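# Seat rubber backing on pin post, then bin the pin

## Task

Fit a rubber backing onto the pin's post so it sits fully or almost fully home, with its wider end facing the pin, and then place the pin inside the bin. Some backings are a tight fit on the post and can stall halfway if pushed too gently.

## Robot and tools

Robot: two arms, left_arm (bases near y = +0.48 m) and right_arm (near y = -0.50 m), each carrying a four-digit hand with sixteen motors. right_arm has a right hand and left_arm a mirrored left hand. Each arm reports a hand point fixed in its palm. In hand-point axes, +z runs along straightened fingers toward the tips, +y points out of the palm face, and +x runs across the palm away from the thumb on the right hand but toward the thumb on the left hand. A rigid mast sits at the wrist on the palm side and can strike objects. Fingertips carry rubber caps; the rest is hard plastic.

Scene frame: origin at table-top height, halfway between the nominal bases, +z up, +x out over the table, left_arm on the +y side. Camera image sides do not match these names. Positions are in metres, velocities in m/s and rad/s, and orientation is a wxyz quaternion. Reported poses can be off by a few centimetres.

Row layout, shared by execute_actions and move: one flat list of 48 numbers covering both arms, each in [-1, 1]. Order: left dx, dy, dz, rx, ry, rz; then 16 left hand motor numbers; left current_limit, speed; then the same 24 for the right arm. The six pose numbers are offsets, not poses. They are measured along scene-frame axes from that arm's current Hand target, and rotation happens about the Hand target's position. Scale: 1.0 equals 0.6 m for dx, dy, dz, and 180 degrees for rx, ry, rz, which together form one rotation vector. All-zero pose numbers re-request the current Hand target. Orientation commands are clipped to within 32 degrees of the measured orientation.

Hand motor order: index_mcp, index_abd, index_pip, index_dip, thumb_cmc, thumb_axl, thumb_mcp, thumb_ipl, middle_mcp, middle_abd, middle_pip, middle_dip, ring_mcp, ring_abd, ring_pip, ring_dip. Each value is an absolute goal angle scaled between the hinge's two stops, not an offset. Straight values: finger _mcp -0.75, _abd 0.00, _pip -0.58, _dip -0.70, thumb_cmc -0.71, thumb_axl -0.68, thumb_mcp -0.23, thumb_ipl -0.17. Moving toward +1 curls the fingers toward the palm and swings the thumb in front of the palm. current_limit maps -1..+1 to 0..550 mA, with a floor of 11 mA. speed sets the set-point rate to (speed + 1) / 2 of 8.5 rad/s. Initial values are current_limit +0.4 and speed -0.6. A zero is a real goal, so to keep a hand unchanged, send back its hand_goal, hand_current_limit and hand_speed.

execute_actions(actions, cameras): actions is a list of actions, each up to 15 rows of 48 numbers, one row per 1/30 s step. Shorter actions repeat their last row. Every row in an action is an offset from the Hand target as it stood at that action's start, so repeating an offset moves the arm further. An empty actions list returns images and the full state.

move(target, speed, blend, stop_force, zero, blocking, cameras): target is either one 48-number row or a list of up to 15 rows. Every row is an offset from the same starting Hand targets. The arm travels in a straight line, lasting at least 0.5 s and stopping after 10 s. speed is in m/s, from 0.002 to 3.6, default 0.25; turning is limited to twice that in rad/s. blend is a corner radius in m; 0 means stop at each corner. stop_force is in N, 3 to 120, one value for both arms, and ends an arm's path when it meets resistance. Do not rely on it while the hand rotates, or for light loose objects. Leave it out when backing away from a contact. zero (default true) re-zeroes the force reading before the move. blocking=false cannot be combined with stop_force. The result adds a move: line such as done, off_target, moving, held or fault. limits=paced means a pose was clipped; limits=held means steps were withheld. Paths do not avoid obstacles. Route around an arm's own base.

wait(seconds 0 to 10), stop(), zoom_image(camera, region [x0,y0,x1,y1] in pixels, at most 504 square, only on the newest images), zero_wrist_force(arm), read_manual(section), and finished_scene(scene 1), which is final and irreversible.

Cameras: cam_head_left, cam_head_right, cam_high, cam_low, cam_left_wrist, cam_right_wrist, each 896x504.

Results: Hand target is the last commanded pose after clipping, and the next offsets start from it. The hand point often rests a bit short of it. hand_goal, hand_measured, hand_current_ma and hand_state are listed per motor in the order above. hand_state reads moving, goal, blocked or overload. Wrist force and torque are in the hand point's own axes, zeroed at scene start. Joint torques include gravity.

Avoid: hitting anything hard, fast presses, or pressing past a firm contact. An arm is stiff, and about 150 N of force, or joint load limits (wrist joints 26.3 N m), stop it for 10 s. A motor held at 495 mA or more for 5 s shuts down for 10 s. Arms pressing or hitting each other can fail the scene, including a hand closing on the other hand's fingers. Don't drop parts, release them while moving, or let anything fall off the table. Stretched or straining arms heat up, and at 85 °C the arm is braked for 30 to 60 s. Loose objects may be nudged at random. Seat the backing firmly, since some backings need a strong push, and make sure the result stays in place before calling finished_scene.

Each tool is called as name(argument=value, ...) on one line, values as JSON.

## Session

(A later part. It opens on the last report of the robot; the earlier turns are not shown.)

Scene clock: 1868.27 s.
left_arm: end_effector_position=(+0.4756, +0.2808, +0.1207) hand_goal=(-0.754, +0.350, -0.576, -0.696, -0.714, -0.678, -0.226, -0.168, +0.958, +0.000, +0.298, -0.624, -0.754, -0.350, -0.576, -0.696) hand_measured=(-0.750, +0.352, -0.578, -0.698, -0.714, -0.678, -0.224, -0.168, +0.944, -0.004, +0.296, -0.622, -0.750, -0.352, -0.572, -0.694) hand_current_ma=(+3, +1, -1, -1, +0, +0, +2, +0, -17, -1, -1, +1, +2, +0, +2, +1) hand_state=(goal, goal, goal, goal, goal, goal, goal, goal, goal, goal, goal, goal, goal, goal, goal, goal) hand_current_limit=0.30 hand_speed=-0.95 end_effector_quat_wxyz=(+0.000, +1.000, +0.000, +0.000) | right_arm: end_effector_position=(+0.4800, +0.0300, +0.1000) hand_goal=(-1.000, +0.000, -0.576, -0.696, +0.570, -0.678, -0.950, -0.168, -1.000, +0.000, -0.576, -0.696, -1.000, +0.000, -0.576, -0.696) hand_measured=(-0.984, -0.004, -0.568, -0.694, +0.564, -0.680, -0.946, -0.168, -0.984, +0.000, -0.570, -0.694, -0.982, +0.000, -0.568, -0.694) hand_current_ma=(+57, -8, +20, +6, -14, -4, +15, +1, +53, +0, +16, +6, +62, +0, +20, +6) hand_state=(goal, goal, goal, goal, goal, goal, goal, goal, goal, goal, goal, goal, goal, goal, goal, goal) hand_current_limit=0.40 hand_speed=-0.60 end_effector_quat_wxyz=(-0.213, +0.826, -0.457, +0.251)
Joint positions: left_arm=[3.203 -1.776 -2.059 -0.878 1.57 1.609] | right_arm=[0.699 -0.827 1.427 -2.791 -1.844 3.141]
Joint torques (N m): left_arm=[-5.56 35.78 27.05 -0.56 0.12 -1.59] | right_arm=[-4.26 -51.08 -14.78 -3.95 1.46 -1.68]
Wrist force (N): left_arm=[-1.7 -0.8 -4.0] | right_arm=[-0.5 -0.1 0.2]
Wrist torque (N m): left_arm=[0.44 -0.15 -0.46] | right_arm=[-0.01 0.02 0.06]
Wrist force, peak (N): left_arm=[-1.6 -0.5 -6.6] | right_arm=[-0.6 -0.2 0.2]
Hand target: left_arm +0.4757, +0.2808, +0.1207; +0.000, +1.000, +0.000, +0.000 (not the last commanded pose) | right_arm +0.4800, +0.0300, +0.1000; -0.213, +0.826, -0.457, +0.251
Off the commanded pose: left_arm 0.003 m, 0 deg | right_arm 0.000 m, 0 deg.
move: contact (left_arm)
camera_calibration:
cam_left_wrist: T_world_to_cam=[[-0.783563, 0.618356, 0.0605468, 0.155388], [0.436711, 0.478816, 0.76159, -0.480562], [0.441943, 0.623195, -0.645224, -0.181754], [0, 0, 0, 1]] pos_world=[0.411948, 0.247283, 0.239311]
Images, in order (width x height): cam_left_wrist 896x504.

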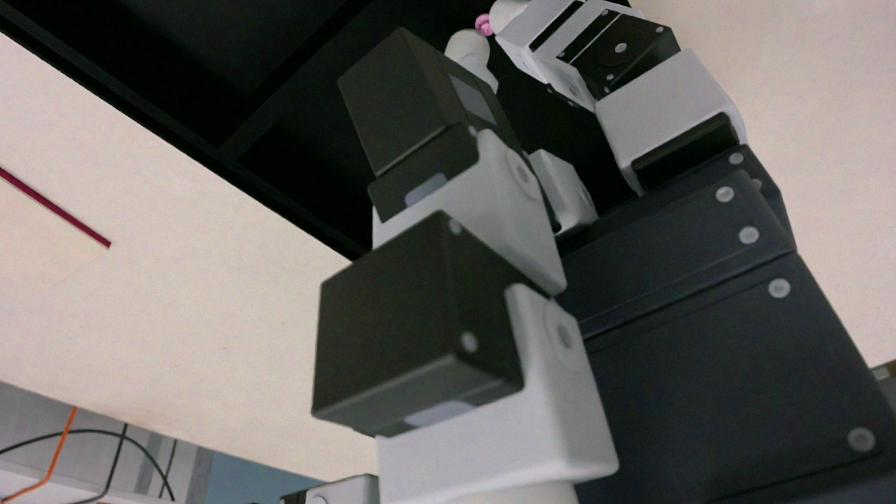

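move(target=[0,0,0,0,0,0, -0.754, 0.46, -0.576, -0.696, -0.714, -0.678, -0.226, -0.168, 0.959, 0.0, 0.299, -0.623, -0.754, -0.46, -0.576, -0.696, 0.3, -0.97, 0,0,0,0,0,0, -1.0, 0, -0.576, -0.696, 0.571, -0.678, -0.95, -0.168, -1.0, 0, -0.576, -0.696, -1.0, 0, -0.576, -0.696, 0.4, -0.6], speed=0.01)

wait(seconds=1.0, cameras=["cam_left_wrist"])

zoom_image(camera="cam_left_wrist", region=[440, 0, 540, 75])

Scene clock: 1880.80 s.
left_arm: end_effector_position=(+0.4757, +0.2808, +0.1207) hand_goal=(-0.754, +0.460, -0.576, -0.696, -0.714, -0.678, -0.226, -0.168, +0.958, +0.000, +0.298, -0.624, -0.754, -0.460, -0.576, -0.696) hand_measured=(-0.750, +0.362, -0.578, -0.698, -0.714, -0.678, -0.224, -0.168, +0.944, -0.004, +0.296, -0.622, -0.750, -0.354, -0.572, -0.694) hand_current_ma=(+3, -71, -1, -1, +0, +0, +2, +0, -17, -1, -1, +1, +2, +83, +2, +1) hand_state=(goal, moving, goal, goal, goal, goal, goal, goal, goal, goal, goal, goal, goal, moving, goal, goal) hand_current_limit=0.30 hand_speed=-0.97 end_effector_quat_wxyz=(+0.000, +1.000, +0.000, +0.000) | right_arm: end_effector_position=(+0.4800, +0.0300, +0.1000) hand_goal=(-1.000, +0.000, -0.576, -0.696, +0.570, -0.678, -0.950, -0.168, -1.000, +0.000, -0.576, -0.696, -1.000, +0.000, -0.576, -0.696) hand_measured=(-0.984, -0.004, -0.568, -0.694, +0.564, -0.680, -0.946, -0.168, -0.984, +0.000, -0.570, -0.694, -0.982, +0.000, -0.568, -0.694) hand_current_ma=(+57, -8, +20, +6, -14, -4, +15, +1, +53, +0, +16, +6, +62, +0, +20, +6) hand_state=(goal, goal, goal, goal, goal, goal, goal, goal, goal, goal, goal, goal, goal, goal, goal, goal) hand_current_limit=0.40 hand_speed=-0.60 end_effector_quat_wxyz=(-0.213, +0.826, -0.457, +0.251)
Joint positions: left_arm=[3.203 -1.776 -2.059 -0.878 1.57 1.609] | right_arm=[0.699 -0.827 1.427 -2.791 -1.844 3.141]
Joint torques (N m): left_arm=[-4.77 35.41 30.37 -0.14 0.19 -1.13] | right_arm=[-4.2 -51.12 -14.47 -4.08 1.52 -1.62]
Wrist force (N): left_arm=[-2.0 -0.4 -2.0] | right_arm=[-0.2 0.0 0.1]
Wrist torque (N m): left_arm=[0.32 -0.09 -0.49] | right_arm=[0.02 -0.01 0.09]
Wrist force, peak (N): left_arm=[-1.6 -0.5 -4.4] | right_arm=[-0.6 0.2 0.3]
Hand target: left_arm +0.4757, +0.2808, +0.1207; +0.000, +1.000, +0.000, +0.000 | right_arm +0.4800, +0.0300, +0.1000; -0.213, +0.826, -0.457, +0.251
Off the commanded pose: left_arm 0.000 m, 0 deg | right_arm 0.000 m, 0 deg.
move: done

Scene clock: 1881.80 s.
left_arm: end_effector_position=(+0.4757, +0.2808, +0.1207) hand_goal=(-0.754, +0.460, -0.576, -0.696, -0.714, -0.678, -0.226, -0.168, +0.958, +0.000, +0.298, -0.624, -0.754, -0.460, -0.576, -0.696) hand_measured=(-0.750, +0.362, -0.578, -0.698, -0.714, -0.678, -0.224, -0.168, +0.944, -0.004, +0.296, -0.622, -0.750, -0.372, -0.572, -0.694) hand_current_ma=(+2, -217, -1, -1, +0, +0, +2, +0, -17, -1, -1, +1, +2, +189, +2, +1) hand_state=(goal, blocked, goal, goal, goal, goal, goal, goal, goal, goal, goal, goal, goal, blocked, goal, goal) hand_current_limit=0.30 hand_speed=-0.97 end_effector_quat_wxyz=(+0.000, +1.000, +0.000, +0.000) | right_arm: end_effector_position=(+0.4800, +0.0300, +0.1000) hand_goal=(-1.000, +0.000, -0.576, -0.696, +0.570, -0.678, -0.950, -0.168, -1.000, +0.000, -0.576, -0.696, -1.000, +0.000, -0.576, -0.696) hand_measured=(-0.984, -0.004, -0.568, -0.694, +0.564, -0.680, -0.946, -0.168, -0.984, +0.000, -0.570, -0.694, -0.982, +0.000, -0.568, -0.694) hand_current_ma=(+57, -8, +20, +6, -14, -4, +15, +1, +53, +0, +16, +6, +62, +0, +20, +6) hand_state=(goal, goal, goal, goal, goal, goal, goal, goal, goal, goal, goal, goal, goal, goal, goal, goal) hand_current_limit=0.40 hand_speed=-0.60 end_effector_quat_wxyz=(-0.213, +0.826, -0.457, +0.251)
Joint positions: left_arm=[3.203 -1.776 -2.059 -0.878 1.57 1.609] | right_arm=[0.699 -0.827 1.427 -2.791 -1.844 3.141]
Joint torques (N m): left_arm=[-3.9 34.4 29.65 -0.23 0.06 -1.09] | right_arm=[-4.87 -52.67 -13.53 -4.07 1.63 -1.71]
Wrist force (N): left_arm=[-2.0 -0.6 -1.7] | right_arm=[-0.1 0.0 0.1]
Wrist torque (N m): left_arm=[0.30 -0.08 -0.48] | right_arm=[0.01 -0.02 0.09]
Wrist force, peak (N): left_arm=[-1.8 -0.5 -2.0] | right_arm=[-0.6 0.0 0.2]
Hand target: left_arm +0.4757, +0.2808, +0.1207; +0.000, +1.000, +0.000, +0.000 | right_arm +0.4800, +0.0300, +0.1000; -0.213, +0.826, -0.457, +0.251
Off the commanded pose: left_arm 0.000 m, 0 deg | right_arm 0.000 m, 0 deg.
wait: 1.00 s; at rest by 0.40 s
camera_calibration:
cam_left_wrist: T_world_to_cam=[[-0.7836, 0.618314, 0.0604909, 0.155428], [0.436616, 0.478817, 0.761643, -0.480536], [0.441971, 0.623235, -0.645167, -0.181789], [0, 0, 0, 1]] pos_world=[0.411948, 0.247283, 0.239311]
Images, in order (width x height): cam_left_wrist 896x504.

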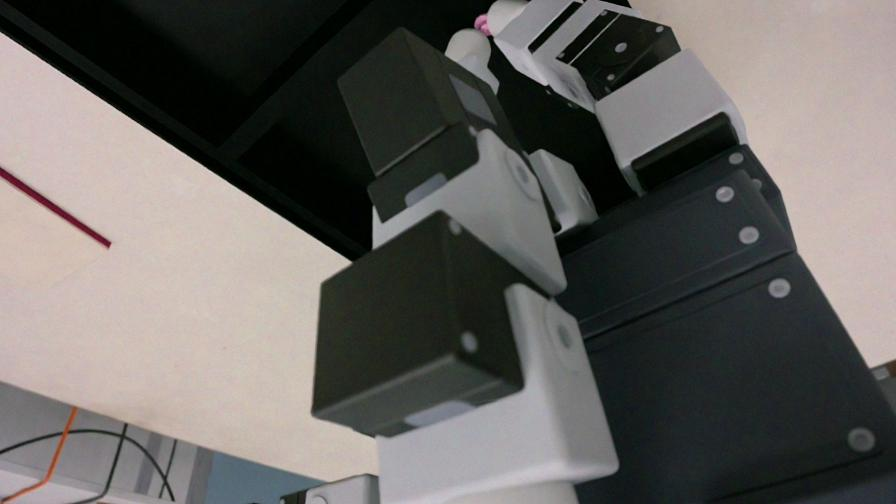

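Scaled by 5.040 from the camera's 896x504 image, which has a finer 1280x720 frame.

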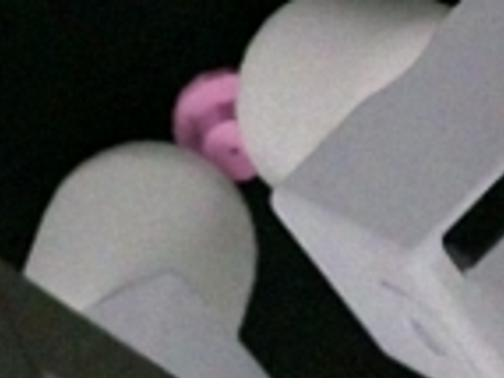

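move(target=[0,0,0.008,0,0,0, -0.754, 0.46, -0.576, -0.696, -0.714, -0.678, -0.226, -0.168, 0.959, 0.0, 0.299, -0.623, -0.754, -0.46, -0.576, -0.696, 0.3, -0.97, 0,0,0,0,0,0, -1.0, 0, -0.576, -0.696, 0.571, -0.678, -0.95, -0.168, -1.0, 0, -0.576, -0.696, -1.0, 0, -0.576, -0.696, 0.4, -0.6], speed=0.01, cameras=["cam_left_wrist"])

zoom_image(camera="cam_left_wrist", region=[440, 0, 540, 75])

Scene clock: 1900.93 s.
left_arm: end_effector_position=(+0.4757, +0.2808, +0.1256) hand_goal=(-0.754, +0.460, -0.576, -0.696, -0.714, -0.678, -0.226, -0.168, +0.958, +0.000, +0.298, -0.624, -0.754, -0.460, -0.576, -0.696) hand_measured=(-0.754, +0.380, -0.578, -0.698, -0.714, -0.678, -0.224, -0.168, +0.944, -0.004, +0.296, -0.622, -0.752, -0.390, -0.574, -0.694) hand_current_ma=(+0, -165, -1, -1, +0, +0, +2, +0, -17, -1, -1, +1, +1, +132, +1, +1) hand_state=(goal, blocked, goal, goal, goal, goal, goal, goal, goal, goal, goal, goal, goal, blocked, goal, goal) hand_current_limit=0.30 hand_speed=-0.97 end_effector_quat_wxyz=(+0.000, +1.000, +0.000, +0.000) | right_arm: end_effector_position=(+0.4800, +0.0300, +0.1000) hand_goal=(-1.000, +0.000, -0.576, -0.696, +0.570, -0.678, -0.950, -0.168, -1.000, +0.000, -0.576, -0.696, -1.000, +0.000, -0.576, -0.696) hand_measured=(-0.984, -0.004, -0.568, -0.694, +0.564, -0.680, -0.946, -0.168, -0.984, +0.000, -0.570, -0.694, -0.982, +0.000, -0.568, -0.694) hand_current_ma=(+57, -8, +20, +6, -14, -4, +15, +1, +53, +0, +16, +6, +62, +0, +20, +6) hand_state=(goal, goal, goal, goal, goal, goal, goal, goal, goal, goal, goal, goal, goal, goal, goal, goal) hand_current_limit=0.40 hand_speed=-0.60 end_effector_quat_wxyz=(-0.213, +0.826, -0.457, +0.251)
Joint positions: left_arm=[3.203 -1.768 -2.053 -0.892 1.57 1.609] | right_arm=[0.699 -0.827 1.427 -2.791 -1.844 3.141]
Joint torques (N m): left_arm=[-2.97 23.52 24.32 2.4 -0.14 -0.7] | right_arm=[-4.16 -52.85 -13.43 -4.05 1.55 -1.57]
Wrist force (N): left_arm=[-1.5 -0.5 -0.8] | right_arm=[-0.4 0.0 -0.1]
Wrist torque (N m): left_arm=[0.24 -0.05 -0.44] | right_arm=[0.02 0.02 0.06]
Wrist force, peak (N): left_arm=[-1.3 -0.7 -3.4] | right_arm=[-0.5 -0.1 0.4]
Hand target: left_arm +0.4757, +0.2808, +0.1255; +0.000, +1.000, +0.000, +0.000 | right_arm +0.4800, +0.0300, +0.1000; -0.213, +0.826, -0.457, +0.251
Off the commanded pose: left_arm 0.000 m, 0 deg | right_arm 0.000 m, 0 deg.
move: done
camera_calibration:
cam_left_wrist: T_world_to_cam=[[-0.7836, 0.618314, 0.0604909, 0.155131], [0.436616, 0.478817, 0.761643, -0.484268], [0.441971, 0.623235, -0.645167, -0.178628], [0, 0, 0, 1]] pos_world=[0.411948, 0.247283, 0.244211]
Images, in order (width x height): cam_left_wrist 896x504.

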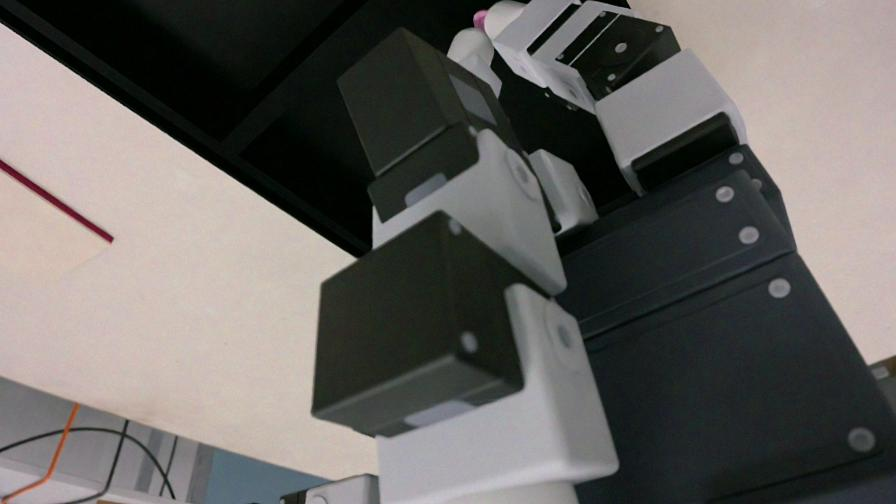

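Scaled by 5.040 from the camera's 896x504 image, which has a finer 1280x720 frame.

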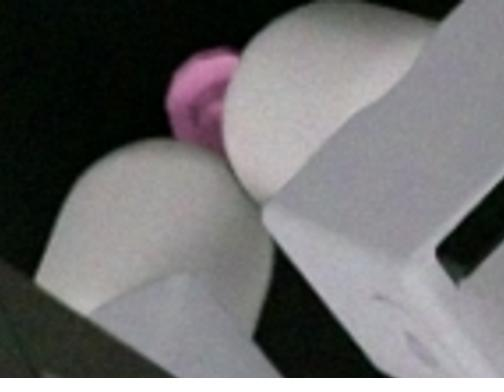

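zoom_image(camera="cam_left_wrist", region=[300, 0, 700, 250])

zoom_image(camera="cam_right_wrist", region=[580, 280, 830, 504])

zoom_image(camera="cam_left_wrist", region=[300, 200, 700, 504])

Scaled by 1.260 from the camera's 896x504 image, which has a finer 1280x720 frame.

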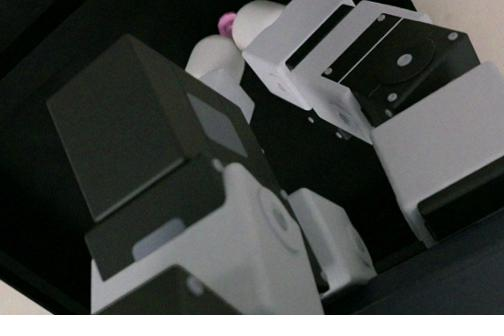

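This scene's latest camera images include none from cam_right_wrist. They are from: cam_left_wrist. cam_right_wrist's image comes with the result of a call that names it in "cameras".

Scaled by 1.260 from the camera's 896x504 image, which has a finer 1280x720 frame.

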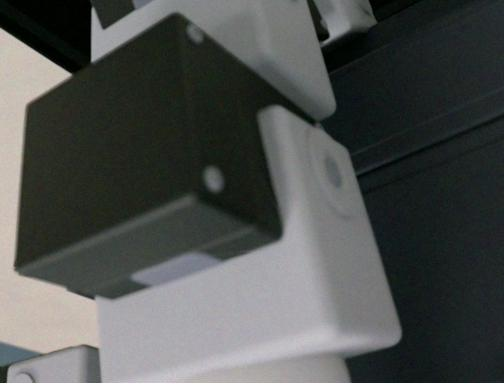

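move(target=[0,0,0.124,0,0,0, -0.754, 0.2, -0.576, -0.696, -0.714, -0.678, -0.226, -0.168, 0.959, 0.0, 0.299, -0.623, -0.754, -0.2, -0.576, -0.696, 0.4, -0.85, 0,0,0,0,0,0, -1.0, 0, -0.576, -0.696, 0.571, -0.678, -0.95, -0.168, -1.0, 0, -0.576, -0.696, -1.0, 0, -0.576, -0.696, 0.4, -0.6], speed=0.1, cameras=["cam_left_wrist"])

move(target=[0.2013,0.2012,0,0.1176,0.1176,0.4899, -1.0, 0.0, -1.0, -1.0, -0.714, -0.678, -0.226, -0.168, -0.959, 0.0, -0.971, -0.971, -0.959, 0, -0.971, -0.971, 0.4, -0.7, 0,0,0,0,0,0, -1.0, 0, -0.576, -0.696, 0.571, -0.678, -0.95, -0.168, -1.0, 0, -0.576, -0.696, -1.0, 0, -0.576, -0.696, 0.4, -0.6], speed=0.2, cameras=["cam_left_wrist", "cam_high", "cam_right_wrist"])

Scene clock: 2625.43 s.
left_arm: end_effector_position=(+0.4757, +0.2808, +0.2000) hand_goal=(-0.754, +0.200, -0.576, -0.696, -0.714, -0.678, -0.226, -0.168, +0.958, +0.000, +0.298, -0.624, -0.754, -0.200, -0.576, -0.696) hand_measured=(-0.754, +0.202, -0.578, -0.698, -0.714, -0.678, -0.224, -0.168, +0.944, -0.004, +0.296, -0.622, -0.752, -0.202, -0.574, -0.694) hand_current_ma=(+0, +1, -1, -1, +0, +0, +2, +0, -16, -1, -1, +1, +1, -1, +1, +1) hand_state=(goal, goal, goal, goal, goal, goal, goal, goal, goal, goal, goal, goal, goal, goal, goal, goal) hand_current_limit=0.40 hand_speed=-0.85 end_effector_quat_wxyz=(+0.000, +1.000, +0.000, +0.000) | right_arm: end_effector_position=(+0.4800, +0.0300, +0.1000) hand_goal=(-1.000, +0.000, -0.576, -0.696, +0.570, -0.678, -0.950, -0.168, -1.000, +0.000, -0.576, -0.696, -1.000, +0.000, -0.576, -0.696) hand_measured=(-0.984, -0.004, -0.568, -0.694, +0.564, -0.680, -0.946, -0.168, -0.984, +0.000, -0.570, -0.694, -0.982, +0.000, -0.568, -0.694) hand_current_ma=(+57, -8, +20, +6, -14, -4, +15, +1, +53, +0, +16, +6, +62, +0, +20, +6) hand_state=(goal, goal, goal, goal, goal, goal, goal, goal, goal, goal, goal, goal, goal, goal, goal, goal) hand_current_limit=0.40 hand_speed=-0.60 end_effector_quat_wxyz=(-0.213, +0.826, -0.457, +0.251)
Joint positions: left_arm=[3.203 -1.663 -1.951 -1.099 1.57 1.609] | right_arm=[0.699 -0.827 1.427 -2.791 -1.844 3.141]
Joint torques (N m): left_arm=[-2.28 18.61 7.44 2.03 -0.48 -0.24] | right_arm=[-4.43 -52.42 -13.9 -4.11 1.49 -1.67]
Wrist force (N): left_arm=[-1.2 -0.6 -1.1] | right_arm=[-0.1 -0.2 -0.1]
Wrist torque (N m): left_arm=[0.24 -0.08 -0.41] | right_arm=[0.00 -0.01 0.08]
Wrist force, peak (N): left_arm=[-1.4 -0.4 -2.1] | right_arm=[-0.6 -0.2 0.1]
Hand target: left_arm +0.4757, +0.2808, +0.1999; +0.000, +1.000, +0.000, +0.000 | right_arm +0.4800, +0.0300, +0.1000; -0.213, +0.826, -0.457, +0.251
Off the commanded pose: left_arm 0.000 m, 0 deg | right_arm 0.000 m, 0 deg.
move: done
camera_calibration:
cam_left_wrist: T_world_to_cam=[[-0.783606, 0.618328, 0.0602696, 0.1507], [0.436415, 0.478818, 0.761758, -0.540889], [0.442158, 0.62322, -0.645052, -0.130738], [0, 0, 0, 1]] pos_world=[0.411949, 0.247283, 0.318611]
Images, in order (width x height): cam_left_wrist 896x504.

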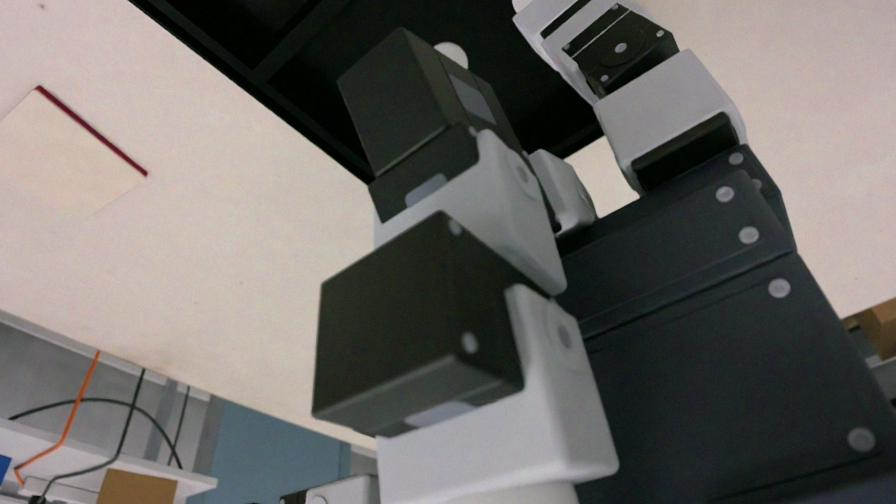

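Scene clock: 2629.97 s.
left_arm: end_effector_position=(+0.5965, +0.4015, +0.1999) hand_goal=(-1.000, +0.000, -1.000, -1.000, -0.714, -0.678, -0.226, -0.168, -0.960, +0.000, -0.972, -0.972, -0.960, +0.000, -0.972, -0.972) hand_measured=(-0.988, +0.002, -0.992, -0.996, -0.712, -0.678, -0.224, -0.168, -0.946, -0.004, -0.968, -0.970, -0.948, -0.002, -0.964, -0.968) hand_current_ma=(+12, +1, +5, +2, +1, +0, +2, +0, +16, -1, +2, +1, +12, -1, +6, +2) hand_state=(goal, goal, goal, goal, goal, goal, goal, goal, goal, goal, goal, goal, goal, goal, goal, goal) hand_current_limit=0.40 hand_speed=-0.70 end_effector_quat_wxyz=(-0.165, +0.688, +0.688, -0.165) | right_arm: end_effector_position=(+0.4800, +0.0300, +0.1000) hand_goal=(-1.000, +0.000, -0.576, -0.696, +0.570, -0.678, -0.950, -0.168, -1.000, +0.000, -0.576, -0.696, -1.000, +0.000, -0.576, -0.696) hand_measured=(-0.984, -0.004, -0.568, -0.694, +0.564, -0.680, -0.946, -0.168, -0.984, +0.000, -0.570, -0.694, -0.982, +0.000, -0.568, -0.694) hand_current_ma=(+57, -8, +20, +6, -14, -4, +15, +1, +53, +0, +16, +6, +62, +0, +20, +6) hand_state=(goal, goal, goal, goal, goal, goal, goal, goal, goal, goal, goal, goal, goal, goal, goal, goal) hand_current_limit=0.40 hand_speed=-0.60 end_effector_quat_wxyz=(-0.213, +0.826, -0.457, +0.251)
Joint positions: left_arm=[3.212 -2.023 -1.321 -1.838 1.592 0.043] | right_arm=[0.699 -0.827 1.427 -2.791 -1.844 3.141]
Joint torques (N m): left_arm=[-6.77 45.31 10.57 2.89 2.34 -1.58] | right_arm=[-4.07 -53.03 -13.83 -4.06 1.48 -1.66]
Wrist force (N): left_arm=[-1.4 -1.8 -0.8] | right_arm=[-0.4 0.0 -0.1]
Wrist torque (N m): left_arm=[0.16 -0.10 -0.57] | right_arm=[0.03 0.02 0.06]
Wrist force, peak (N): left_arm=[-1.8 -1.8 -0.6] | right_arm=[-0.4 -0.3 0.4]
Hand target: left_arm +0.5964, +0.4015, +0.1999; -0.165, +0.687, +0.688, -0.165 | right_arm +0.4800, +0.0300, +0.1000; -0.213, +0.826, -0.457, +0.251
Off the commanded pose: left_arm 0.000 m, 0 deg | right_arm 0.000 m, 0 deg.
move: done
camera_calibration:
cam_left_wrist: T_world_to_cam=[[-0.523588, -0.783447, 0.334762, 0.523627], [-0.0807735, 0.436805, 0.895923, -0.352752], [-0.848134, 0.442054, -0.291987, 0.512315], [0, 0, 0, 1]] pos_world=[0.680184, 0.337846, 0.290338]
cam_right_wrist: T_world_to_cam=[[-0.729314, 0.380109, -0.568875, 0.436205], [-0.339425, 0.520921, 0.783219, 0.0152693], [0.594048, 0.764302, -0.250896, -0.160391], [0, 0, 0, 1]] pos_world=[0.418593, -0.0511726, 0.195946]
Images, in order (width x height): cam_high 896x504, cam_left_wrist 896x504, cam_right_wrist 896x504.

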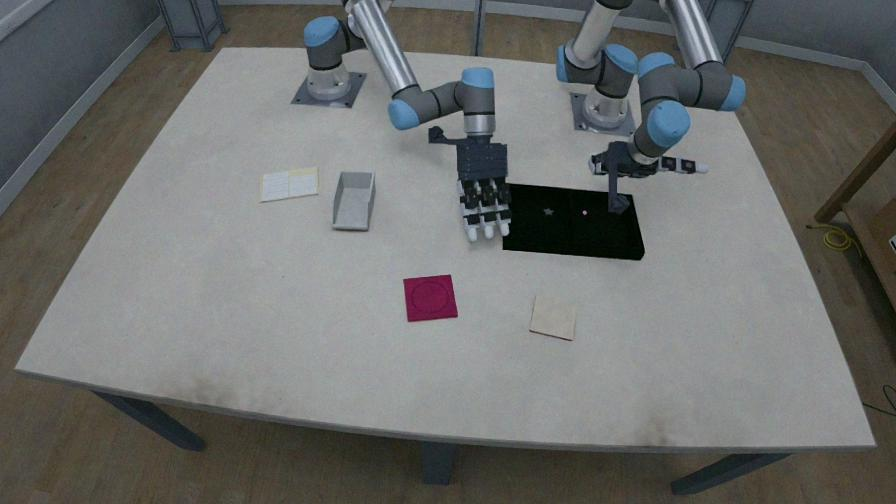

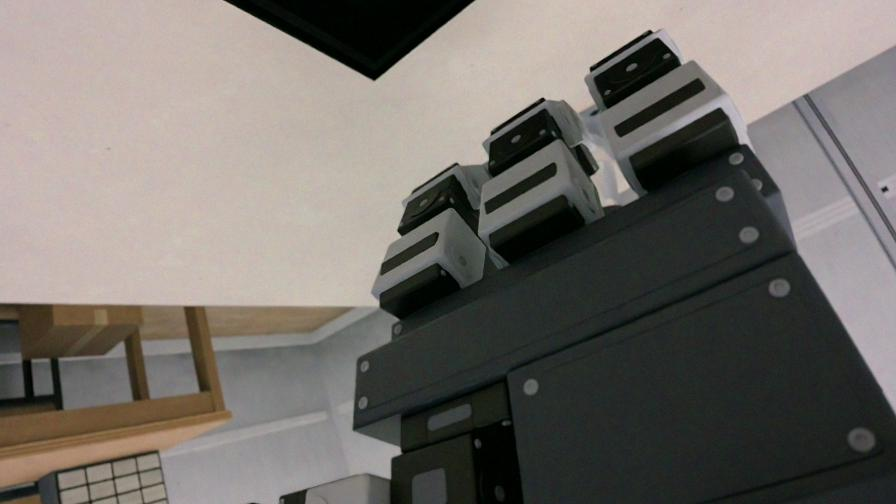

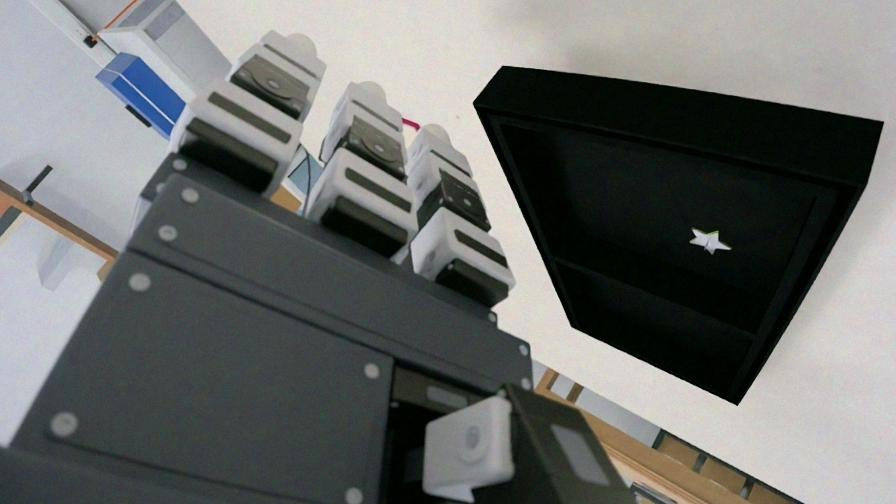

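move(target=[0,0,-0.23,0,0,0, -1.0, 0.0, -1.0, -1.0, -0.714, -0.678, -0.226, -0.168, -0.959, 0.0, -0.971, -0.971, -0.959, 0, -0.971, -0.971, 0.4, -0.7, 0,0,0.15,0,0,0, -1.0, 0, -0.576, -0.696, 0.571, -0.678, -0.95, -0.168, -1.0, 0, -0.576, -0.696, -1.0, 0, -0.576, -0.696, 0.4, -0.6], speed=0.12, cameras=["cam_left_wrist", "cam_right_wrist"])

zoom_image(camera="cam_left_wrist", region=[380, 0, 700, 220])

Scene clock: 2650.57 s.
left_arm: end_effector_position=(+0.5963, +0.4015, +0.0619) hand_goal=(-1.000, +0.000, -1.000, -1.000, -0.714, -0.678, -0.226, -0.168, -0.960, +0.000, -0.972, -0.972, -0.960, +0.000, -0.972, -0.972) hand_measured=(-0.988, +0.002, -0.994, -0.996, -0.712, -0.678, -0.224, -0.168, -0.946, -0.004, -0.968, -0.970, -0.948, -0.002, -0.964, -0.968) hand_current_ma=(+12, +1, +5, +2, +1, +0, +2, +0, +16, -1, +2, +1, +12, -1, +6, +2) hand_state=(goal, goal, goal, goal, goal, goal, goal, goal, goal, goal, goal, goal, goal, goal, goal, goal) hand_current_limit=0.40 hand_speed=-0.70 end_effector_quat_wxyz=(-0.165, +0.687, +0.688, -0.165) | right_arm: end_effector_position=(+0.4801, +0.0300, +0.1901) hand_goal=(-1.000, +0.000, -0.576, -0.696, +0.570, -0.678, -0.950, -0.168, -1.000, +0.000, -0.576, -0.696, -1.000, +0.000, -0.576, -0.696) hand_measured=(-0.984, -0.004, -0.568, -0.694, +0.564, -0.680, -0.946, -0.168, -0.984, +0.000, -0.570, -0.694, -0.982, +0.000, -0.568, -0.694) hand_current_ma=(+57, -8, +20, +6, -14, -4, +15, +1, +53, +0, +16, +6, +62, +0, +20, +6) hand_state=(goal, goal, goal, goal, goal, goal, goal, goal, goal, goal, goal, goal, goal, goal, goal, goal) hand_current_limit=0.40 hand_speed=-0.60 end_effector_quat_wxyz=(-0.213, +0.826, -0.457, +0.251)
Joint positions: left_arm=[3.212 -2.138 -1.518 -1.527 1.592 0.042] | right_arm=[0.699 -0.932 1.352 -2.611 -1.844 3.141]
Joint torques (N m): left_arm=[-2.48 45.62 31.68 0.41 2.16 0.25] | right_arm=[-3.44 -38.02 -16.95 -3.16 1.27 -0.75]
Wrist force (N): left_arm=[-1.5 -1.9 -0.5] | right_arm=[-0.3 0.1 -0.1]
Wrist torque (N m): left_arm=[0.12 -0.08 -0.55] | right_arm=[0.05 0.02 0.08]
Wrist force, peak (N): left_arm=[-1.4 -2.7 -2.2] | right_arm=[-0.7 0.9 1.2]
Hand target: left_arm +0.5964, +0.4015, +0.0619; -0.165, +0.687, +0.688, -0.165 | right_arm +0.4800, +0.0300, +0.1900; -0.213, +0.826, -0.457, +0.251
Off the commanded pose: left_arm 0.000 m, 0 deg | right_arm 0.000 m, 0 deg.
move: done
camera_calibration:
cam_left_wrist: T_world_to_cam=[[-0.52334, -0.783609, 0.334771, 0.569657], [-0.0806125, 0.436633, 0.896021, -0.22919], [-0.848302, 0.441937, -0.291676, 0.472041], [0, 0, 0, 1]] pos_world=[0.680082, 0.337848, 0.152337]
cam_right_wrist: T_world_to_cam=[[-0.729188, 0.380168, -0.568997, 0.487503], [-0.339607, 0.520828, 0.783202, -0.0553003], [0.594097, 0.764337, -0.250674, -0.137842], [0, 0, 0, 1]] pos_world=[0.418593, -0.0511729, 0.286146]
Images, in order (width x height): cam_left_wrist 896x504, cam_right_wrist 896x504.

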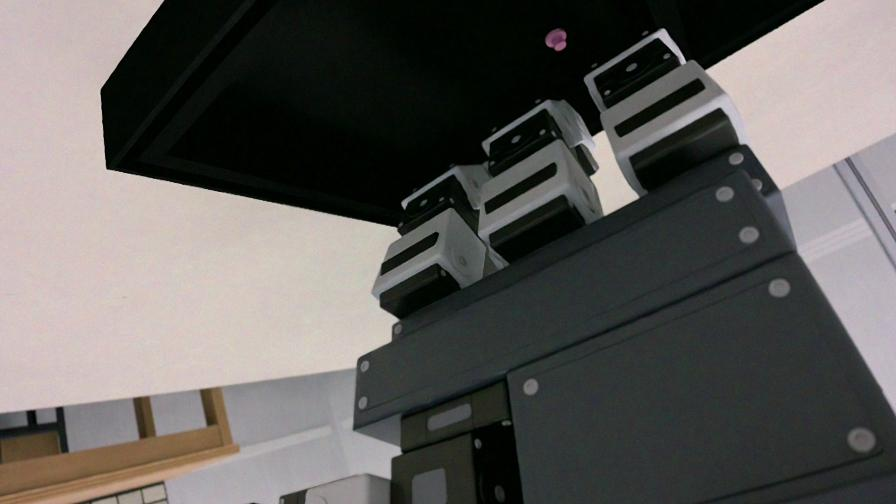

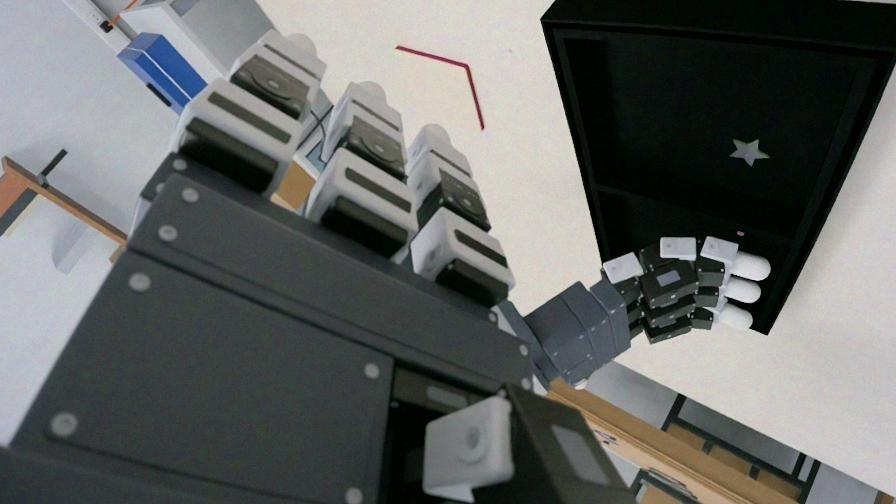

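Scaled by 1.575 from the camera's 896x504 image, which has a finer 1280x720 frame.

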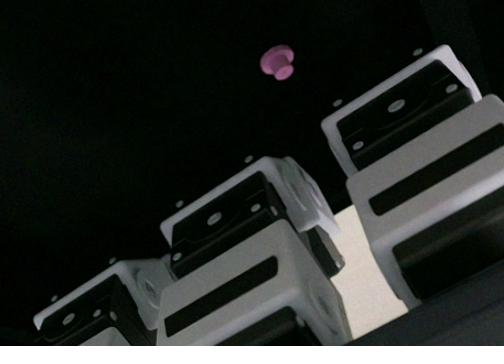

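move(target=[0.0007,0,-0.045,0,0,0, -1.0, 0.0, -1.0, -1.0, -0.714, -0.678, -0.226, -0.168, -0.959, -0.05, -0.971, -0.971, -0.959, 0.05, -0.971, -0.971, 0.4, -0.9, 0,0,0,0,0,0, -1.0, 0, -0.576, -0.696, 0.571, -0.678, -0.95, -0.168, -1.0, 0, -0.576, -0.696, -1.0, 0, -0.576, -0.696, 0.4, -0.6], speed=0.04, cameras=["cam_left_wrist", "cam_right_wrist"])

zoom_image(camera="cam_left_wrist", region=[460, 20, 720, 200])

zoom_image(camera="cam_right_wrist", region=[640, 180, 840, 340])

Scene clock: 2674.63 s.
left_arm: end_effector_position=(+0.5968, +0.4015, +0.0347) hand_goal=(-1.000, +0.000, -1.000, -1.000, -0.714, -0.678, -0.226, -0.168, -0.960, -0.050, -0.972, -0.972, -0.960, +0.050, -0.972, -0.972) hand_measured=(-0.988, +0.002, -0.994, -0.996, -0.712, -0.678, -0.224, -0.168, -0.946, -0.046, -0.968, -0.970, -0.950, +0.046, -0.966, -0.970) hand_current_ma=(+12, +1, +5, +2, +1, +0, +2, +0, +16, +2, +2, +1, +11, -2, +5, +1) hand_state=(goal, goal, goal, goal, goal, goal, goal, goal, goal, goal, goal, goal, goal, goal, goal, goal) hand_current_limit=0.40 hand_speed=-0.90 end_effector_quat_wxyz=(-0.165, +0.687, +0.688, -0.165) end_effector_velocity=(-0.002, -0.001, +0.001) end_effector_angular_velocity=(-0.001, +0.005, +0.000) | right_arm: end_effector_position=(+0.4800, +0.0300, +0.1900) hand_goal=(-1.000, +0.000, -0.576, -0.696, +0.570, -0.678, -0.950, -0.168, -1.000, +0.000, -0.576, -0.696, -1.000, +0.000, -0.576, -0.696) hand_measured=(-0.984, -0.004, -0.568, -0.694, +0.564, -0.680, -0.946, -0.168, -0.984, +0.000, -0.570, -0.694, -0.982, +0.000, -0.568, -0.694) hand_current_ma=(+57, -8, +20, +6, -14, -4, +15, +1, +53, +0, +16, +6, +62, +0, +20, +6) hand_state=(goal, goal, goal, goal, goal, goal, goal, goal, goal, goal, goal, goal, goal, goal, goal, goal) hand_current_limit=0.40 hand_speed=-0.60 end_effector_quat_wxyz=(-0.213, +0.826, -0.457, +0.251)
Joint positions: left_arm=[3.212 -2.172 -1.541 -1.469 1.592 0.042] | right_arm=[0.699 -0.932 1.352 -2.611 -1.844 3.141]
Joint velocities: left_arm=[0 0.003 0 -0.008 -0.001 0] | right_arm=[within noise]
Joint torques (N m): left_arm=[-0.97 51.73 26.28 -1.22 -0.96 0.12] | right_arm=[-3.44 -39.28 -15.9 -1.32 -1.74 1.83]
Wrist force (N): left_arm=[-0.9 -2.1 -1.0] | right_arm=[-0.3 0.0 -0.1]
Wrist torque (N m): left_arm=[0.12 -0.06 -0.46] | right_arm=[0.03 0.02 0.08]
Wrist force, peak (N): left_arm=[-1.5 -2.2 -1.1] | right_arm=[-0.7 0.1 0.0]
Hand target: left_arm +0.5969, +0.4015, +0.0349; -0.165, +0.687, +0.688, -0.165 | right_arm +0.4800, +0.0300, +0.1900; -0.213, +0.826, -0.457, +0.251
Off the commanded pose: left_arm 0.000 m, 0 deg | right_arm 0.000 m, 0 deg.
move: done
camera_calibration:
cam_left_wrist: T_world_to_cam=[[-0.523408, -0.783594, 0.334699, 0.579023], [-0.0807238, 0.436635, 0.89601, -0.20471], [-0.84825, 0.441961, -0.291793, 0.464418], [0, 0, 0, 1]] pos_world=[0.680483, 0.337848, 0.125137]
cam_right_wrist: T_world_to_cam=[[-0.729314, 0.380109, -0.568875, 0.487404], [-0.339425, 0.520921, 0.783219, -0.0552204], [0.594048, 0.764302, -0.250896, -0.13781], [0, 0, 0, 1]] pos_world=[0.418593, -0.0511726, 0.285946]
Images, in order (width x height): cam_left_wrist 896x504, cam_right_wrist 896x504.

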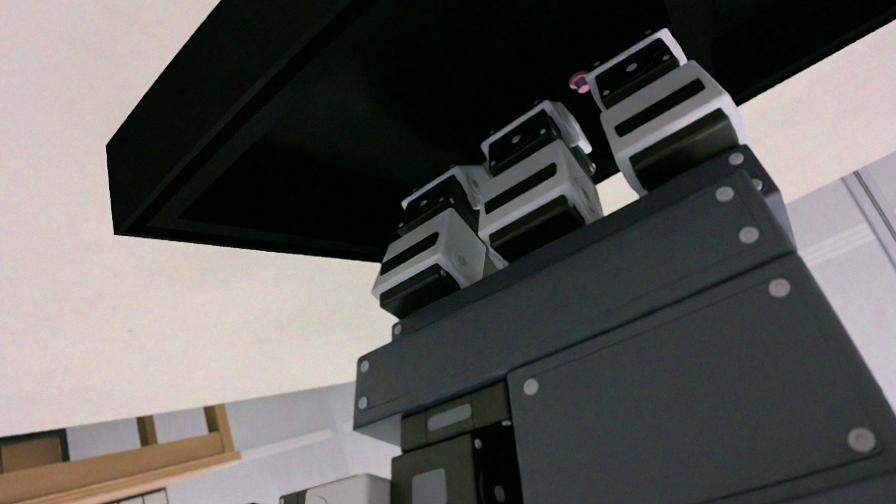

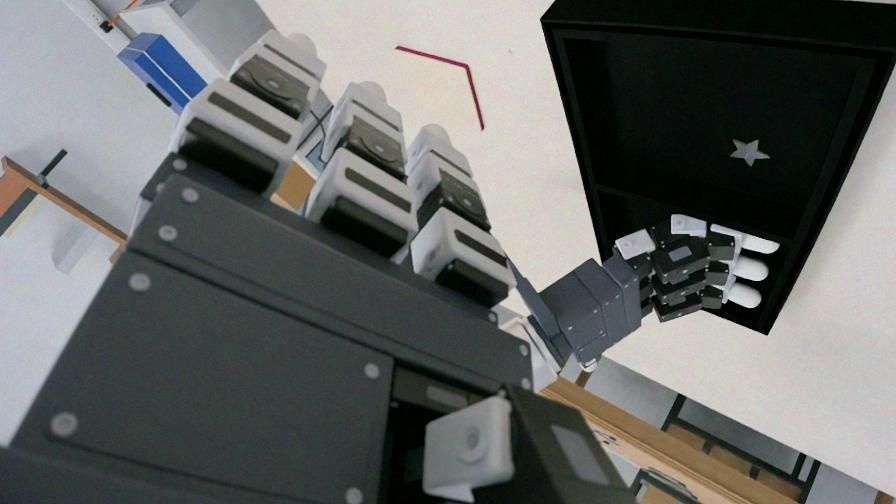

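Scaled by 1.938 from the camera's 896x504 image, which has a finer 1280x720 frame.

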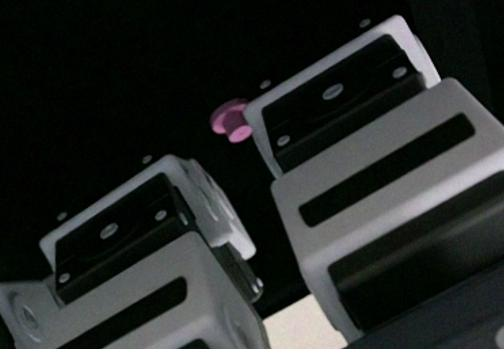

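Scaled by 2.520 from the camera's 896x504 image, which has a finer 1280x720 frame.

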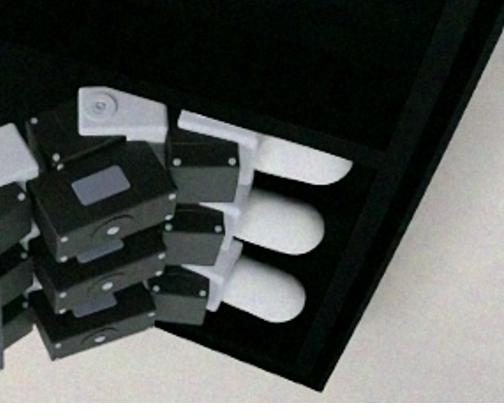

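move(target=[0,0,-0.035,0,0,0, -1.0, 0.0, -1.0, -1.0, -0.714, -0.678, -0.226, -0.168, -0.959, -0.03, -0.971, -0.971, -0.959, 0.0, -0.971, -0.971, 0.4, -0.9, 0,0,0,0,0,0, -1.0, 0, -0.576, -0.696, 0.571, -0.678, -0.95, -0.168, -1.0, 0, -0.576, -0.696, -1.0, 0, -0.576, -0.696, 0.4, -0.6], speed=0.01, stop_force=3, cameras=["cam_left_wrist", "cam_right_wrist"])

zoom_image(camera="cam_left_wrist", region=[460, 20, 720, 200])

zoom_image(camera="cam_right_wrist", region=[640, 180, 840, 340])

Scene clock: 2744.60 s.
left_arm: end_effector_position=(+0.5969, +0.4015, +0.0193) hand_goal=(-1.000, +0.000, -1.000, -1.000, -0.714, -0.678, -0.226, -0.168, -0.960, -0.030, -0.972, -0.972, -0.960, +0.000, -0.972, -0.972) hand_measured=(-0.988, +0.002, -0.994, -0.996, -0.712, -0.678, -0.224, -0.168, -0.964, -0.032, -0.976, -0.972, -0.962, +0.002, -0.976, -0.974) hand_current_ma=(+12, +1, +5, +2, +1, +0, +2, +0, -3, +0, -3, +0, -1, +1, -3, +0) hand_state=(goal, goal, goal, goal, goal, goal, goal, goal, goal, goal, goal, goal, goal, goal, goal, goal) hand_current_limit=0.40 hand_speed=-0.90 end_effector_quat_wxyz=(-0.165, +0.687, +0.688, -0.165) | right_arm: end_effector_position=(+0.4800, +0.0300, +0.1900) hand_goal=(-1.000, +0.000, -0.576, -0.696, +0.570, -0.678, -0.950, -0.168, -1.000, +0.000, -0.576, -0.696, -1.000, +0.000, -0.576, -0.696) hand_measured=(-0.984, -0.004, -0.568, -0.694, +0.564, -0.680, -0.946, -0.168, -0.984, +0.000, -0.570, -0.694, -0.982, +0.000, -0.568, -0.694) hand_current_ma=(+57, -8, +20, +6, -14, -4, +15, +1, +53, +0, +16, +6, +62, +0, +20, +6) hand_state=(goal, goal, goal, goal, goal, goal, goal, goal, goal, goal, goal, goal, goal, goal, goal, goal) hand_current_limit=0.40 hand_speed=-0.60 end_effector_quat_wxyz=(-0.213, +0.826, -0.457, +0.251)
Joint positions: left_arm=[3.212 -2.192 -1.553 -1.437 1.592 0.042] | right_arm=[0.699 -0.932 1.352 -2.611 -1.844 3.141]
Joint torques (N m): left_arm=[-5.18 51.54 30.5 -1.38 -2.53 -1.91] | right_arm=[-3.23 -39.82 -15.65 -1.68 -2.27 1.62]
Wrist force (N): left_arm=[-1.5 -2.9 -1.1] | right_arm=[-0.3 0.2 0.2]
Wrist torque (N m): left_arm=[0.26 -0.12 -0.50] | right_arm=[0.02 0.00 0.08]
Wrist force, peak (N): left_arm=[-1.6 -3.2 -4.3] | right_arm=[-0.5 -0.2 0.5]
Hand target: left_arm +0.5969, +0.4015, +0.0193; -0.165, +0.687, +0.688, -0.165 (not the last commanded pose) | right_arm +0.4800, +0.0300, +0.1900; -0.213, +0.826, -0.457, +0.251
Off the commanded pose: left_arm 0.005 m, 0 deg | right_arm 0.000 m, 0 deg.
move: contact (left_arm)
camera_calibration:
cam_left_wrist: T_world_to_cam=[[-0.523456, -0.783611, 0.334586, 0.584228], [-0.0809311, 0.436632, 0.895992, -0.190768], [-0.848201, 0.441934, -0.291976, 0.459921], [0, 0, 0, 1]] pos_world=[0.680484, 0.337848, 0.109738]
cam_right_wrist: T_world_to_cam=[[-0.729314, 0.380109, -0.568875, 0.487404], [-0.339425, 0.520921, 0.783219, -0.0552204], [0.594048, 0.764302, -0.250896, -0.13781], [0, 0, 0, 1]] pos_world=[0.418593, -0.0511726, 0.285946]
Images, in order (width x height): cam_left_wrist 896x504, cam_right_wrist 896x504.

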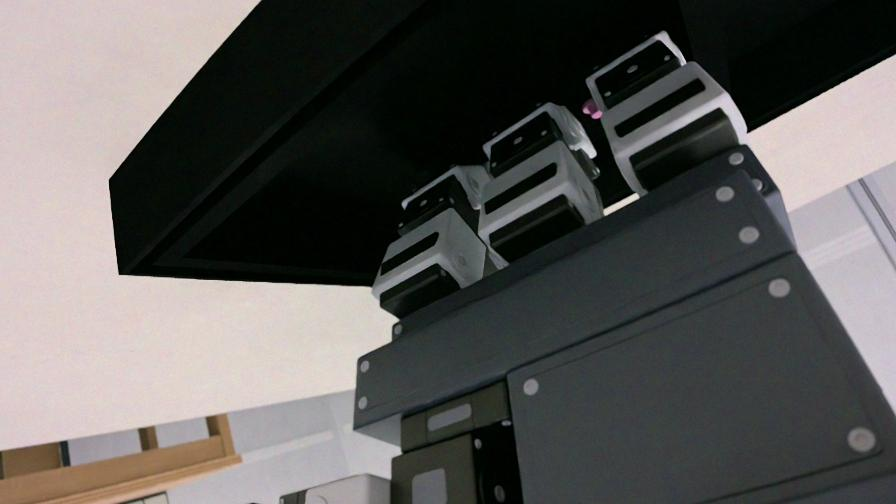

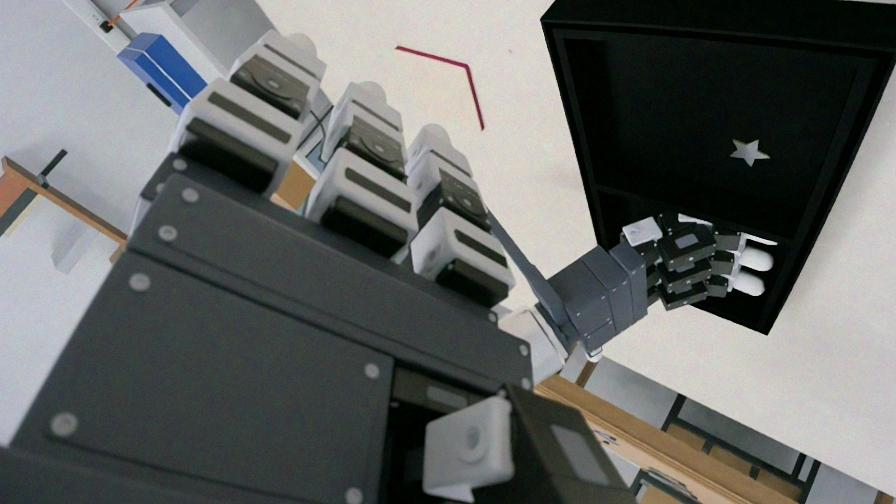

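Scaled by 1.938 from the camera's 896x504 image, which has a finer 1280x720 frame.

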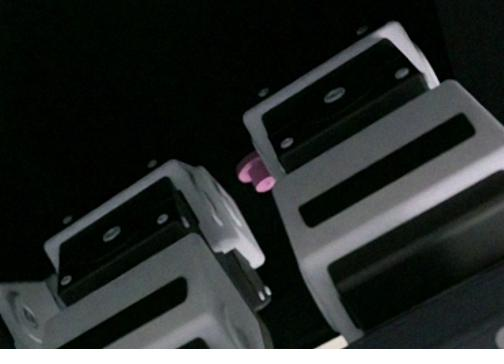

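Scaled by 2.520 from the camera's 896x504 image, which has a finer 1280x720 frame.

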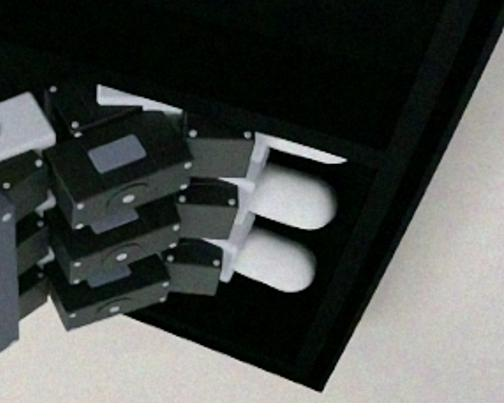

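zoom_image(camera="cam_left_wrist", region=[550, 70, 650, 150])

Scaled by 5.040 from the camera's 896x504 image, which has a finer 1280x720 frame.

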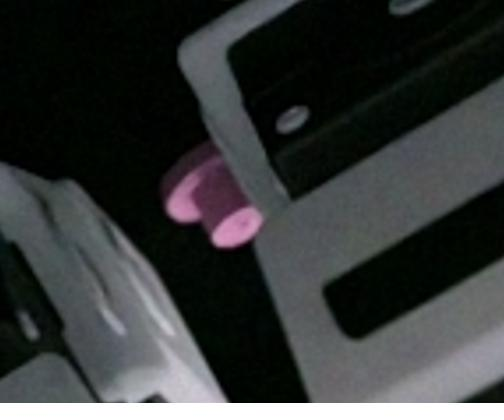

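move(target=[-0.0083,0,0.0022,0,0,0, -1.0, 0.0, -1.0, -1.0, -0.714, -0.678, -0.226, -0.168, -0.959, -0.03, -0.971, -0.971, -0.959, 0.0, -0.971, -0.971, 0.4, -0.9, 0,0,0,0,0,0, -1.0, 0, -0.576, -0.696, 0.571, -0.678, -0.95, -0.168, -1.0, 0, -0.576, -0.696, -1.0, 0, -0.576, -0.696, 0.4, -0.6], speed=0.01, cameras=["cam_left_wrist"])

zoom_image(camera="cam_left_wrist", region=[550, 70, 650, 150])

Scene clock: 2821.37 s.
left_arm: end_effector_position=(+0.5918, +0.4015, +0.0206) hand_goal=(-1.000, +0.000, -1.000, -1.000, -0.714, -0.678, -0.226, -0.168, -0.960, -0.030, -0.972, -0.972, -0.960, +0.000, -0.972, -0.972) hand_measured=(-0.988, +0.002, -0.994, -0.996, -0.712, -0.678, -0.224, -0.168, -0.956, -0.032, -0.972, -0.972, -0.954, +0.002, -0.972, -0.974) hand_current_ma=(+12, +1, +5, +2, +1, +0, +2, +0, +3, +0, +0, +0, +4, +1, +0, +0) hand_state=(goal, goal, goal, goal, goal, goal, goal, goal, goal, goal, goal, goal, goal, goal, goal, goal) hand_current_limit=0.40 hand_speed=-0.90 end_effector_quat_wxyz=(-0.165, +0.687, +0.688, -0.165) | right_arm: end_effector_position=(+0.4800, +0.0300, +0.1900) hand_goal=(-1.000, +0.000, -0.576, -0.696, +0.570, -0.678, -0.950, -0.168, -1.000, +0.000, -0.576, -0.696, -1.000, +0.000, -0.576, -0.696) hand_measured=(-0.984, -0.004, -0.568, -0.694, +0.564, -0.680, -0.946, -0.168, -0.984, +0.000, -0.570, -0.694, -0.982, +0.000, -0.568, -0.694) hand_current_ma=(+57, -8, +20, +6, -14, -4, +15, +1, +53, +0, +16, +6, +62, +0, +20, +6) hand_state=(goal, goal, goal, goal, goal, goal, goal, goal, goal, goal, goal, goal, goal, goal, goal, goal) hand_current_limit=0.40 hand_speed=-0.60 end_effector_quat_wxyz=(-0.213, +0.826, -0.457, +0.251)
Joint positions: left_arm=[3.213 -2.181 -1.57 -1.432 1.592 0.043] | right_arm=[0.699 -0.932 1.352 -2.611 -1.844 3.141]
Joint torques (N m): left_arm=[8.98 35.46 25.36 2.55 2.54 1.8] | right_arm=[-3.48 -39.09 -16.62 -1.86 -2.48 1.7]
Wrist force (N): left_arm=[-1.6 -2.0 -0.7] | right_arm=[-0.4 0.1 0.1]
Wrist torque (N m): left_arm=[0.15 -0.09 -0.58] | right_arm=[0.01 0.01 0.07]
Wrist force, peak (N): left_arm=[-1.6 -2.9 -2.2] | right_arm=[-0.6 0.1 0.2]
Hand target: left_arm +0.5919, +0.4015, +0.0206; -0.165, +0.687, +0.688, -0.165 | right_arm +0.4800, +0.0300, +0.1900; -0.213, +0.826, -0.457, +0.251
Off the commanded pose: left_arm 0.000 m, 0 deg | right_arm 0.000 m, 0 deg.
move: done
camera_calibration:
cam_left_wrist: T_world_to_cam=[[-0.523456, -0.783611, 0.334586, 0.581176], [-0.0809311, 0.436632, 0.895992, -0.192337], [-0.848201, 0.441934, -0.291976, 0.45606], [0, 0, 0, 1]] pos_world=[0.675484, 0.337848, 0.111038]
Images, in order (width x height): cam_left_wrist 896x504.

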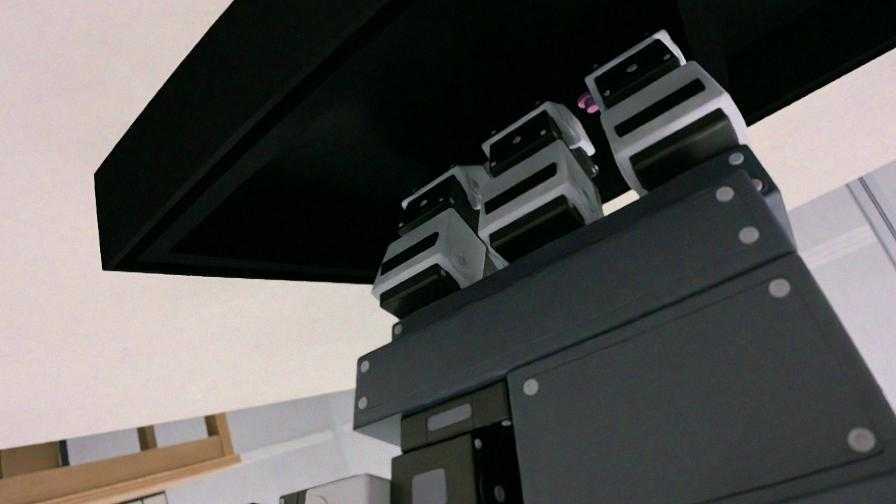

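Scaled by 5.040 from the camera's 896x504 image, which has a finer 1280x720 frame.

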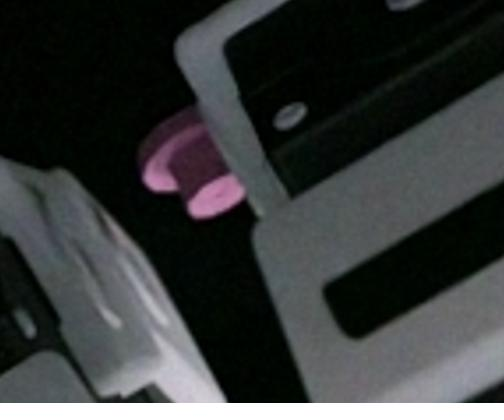

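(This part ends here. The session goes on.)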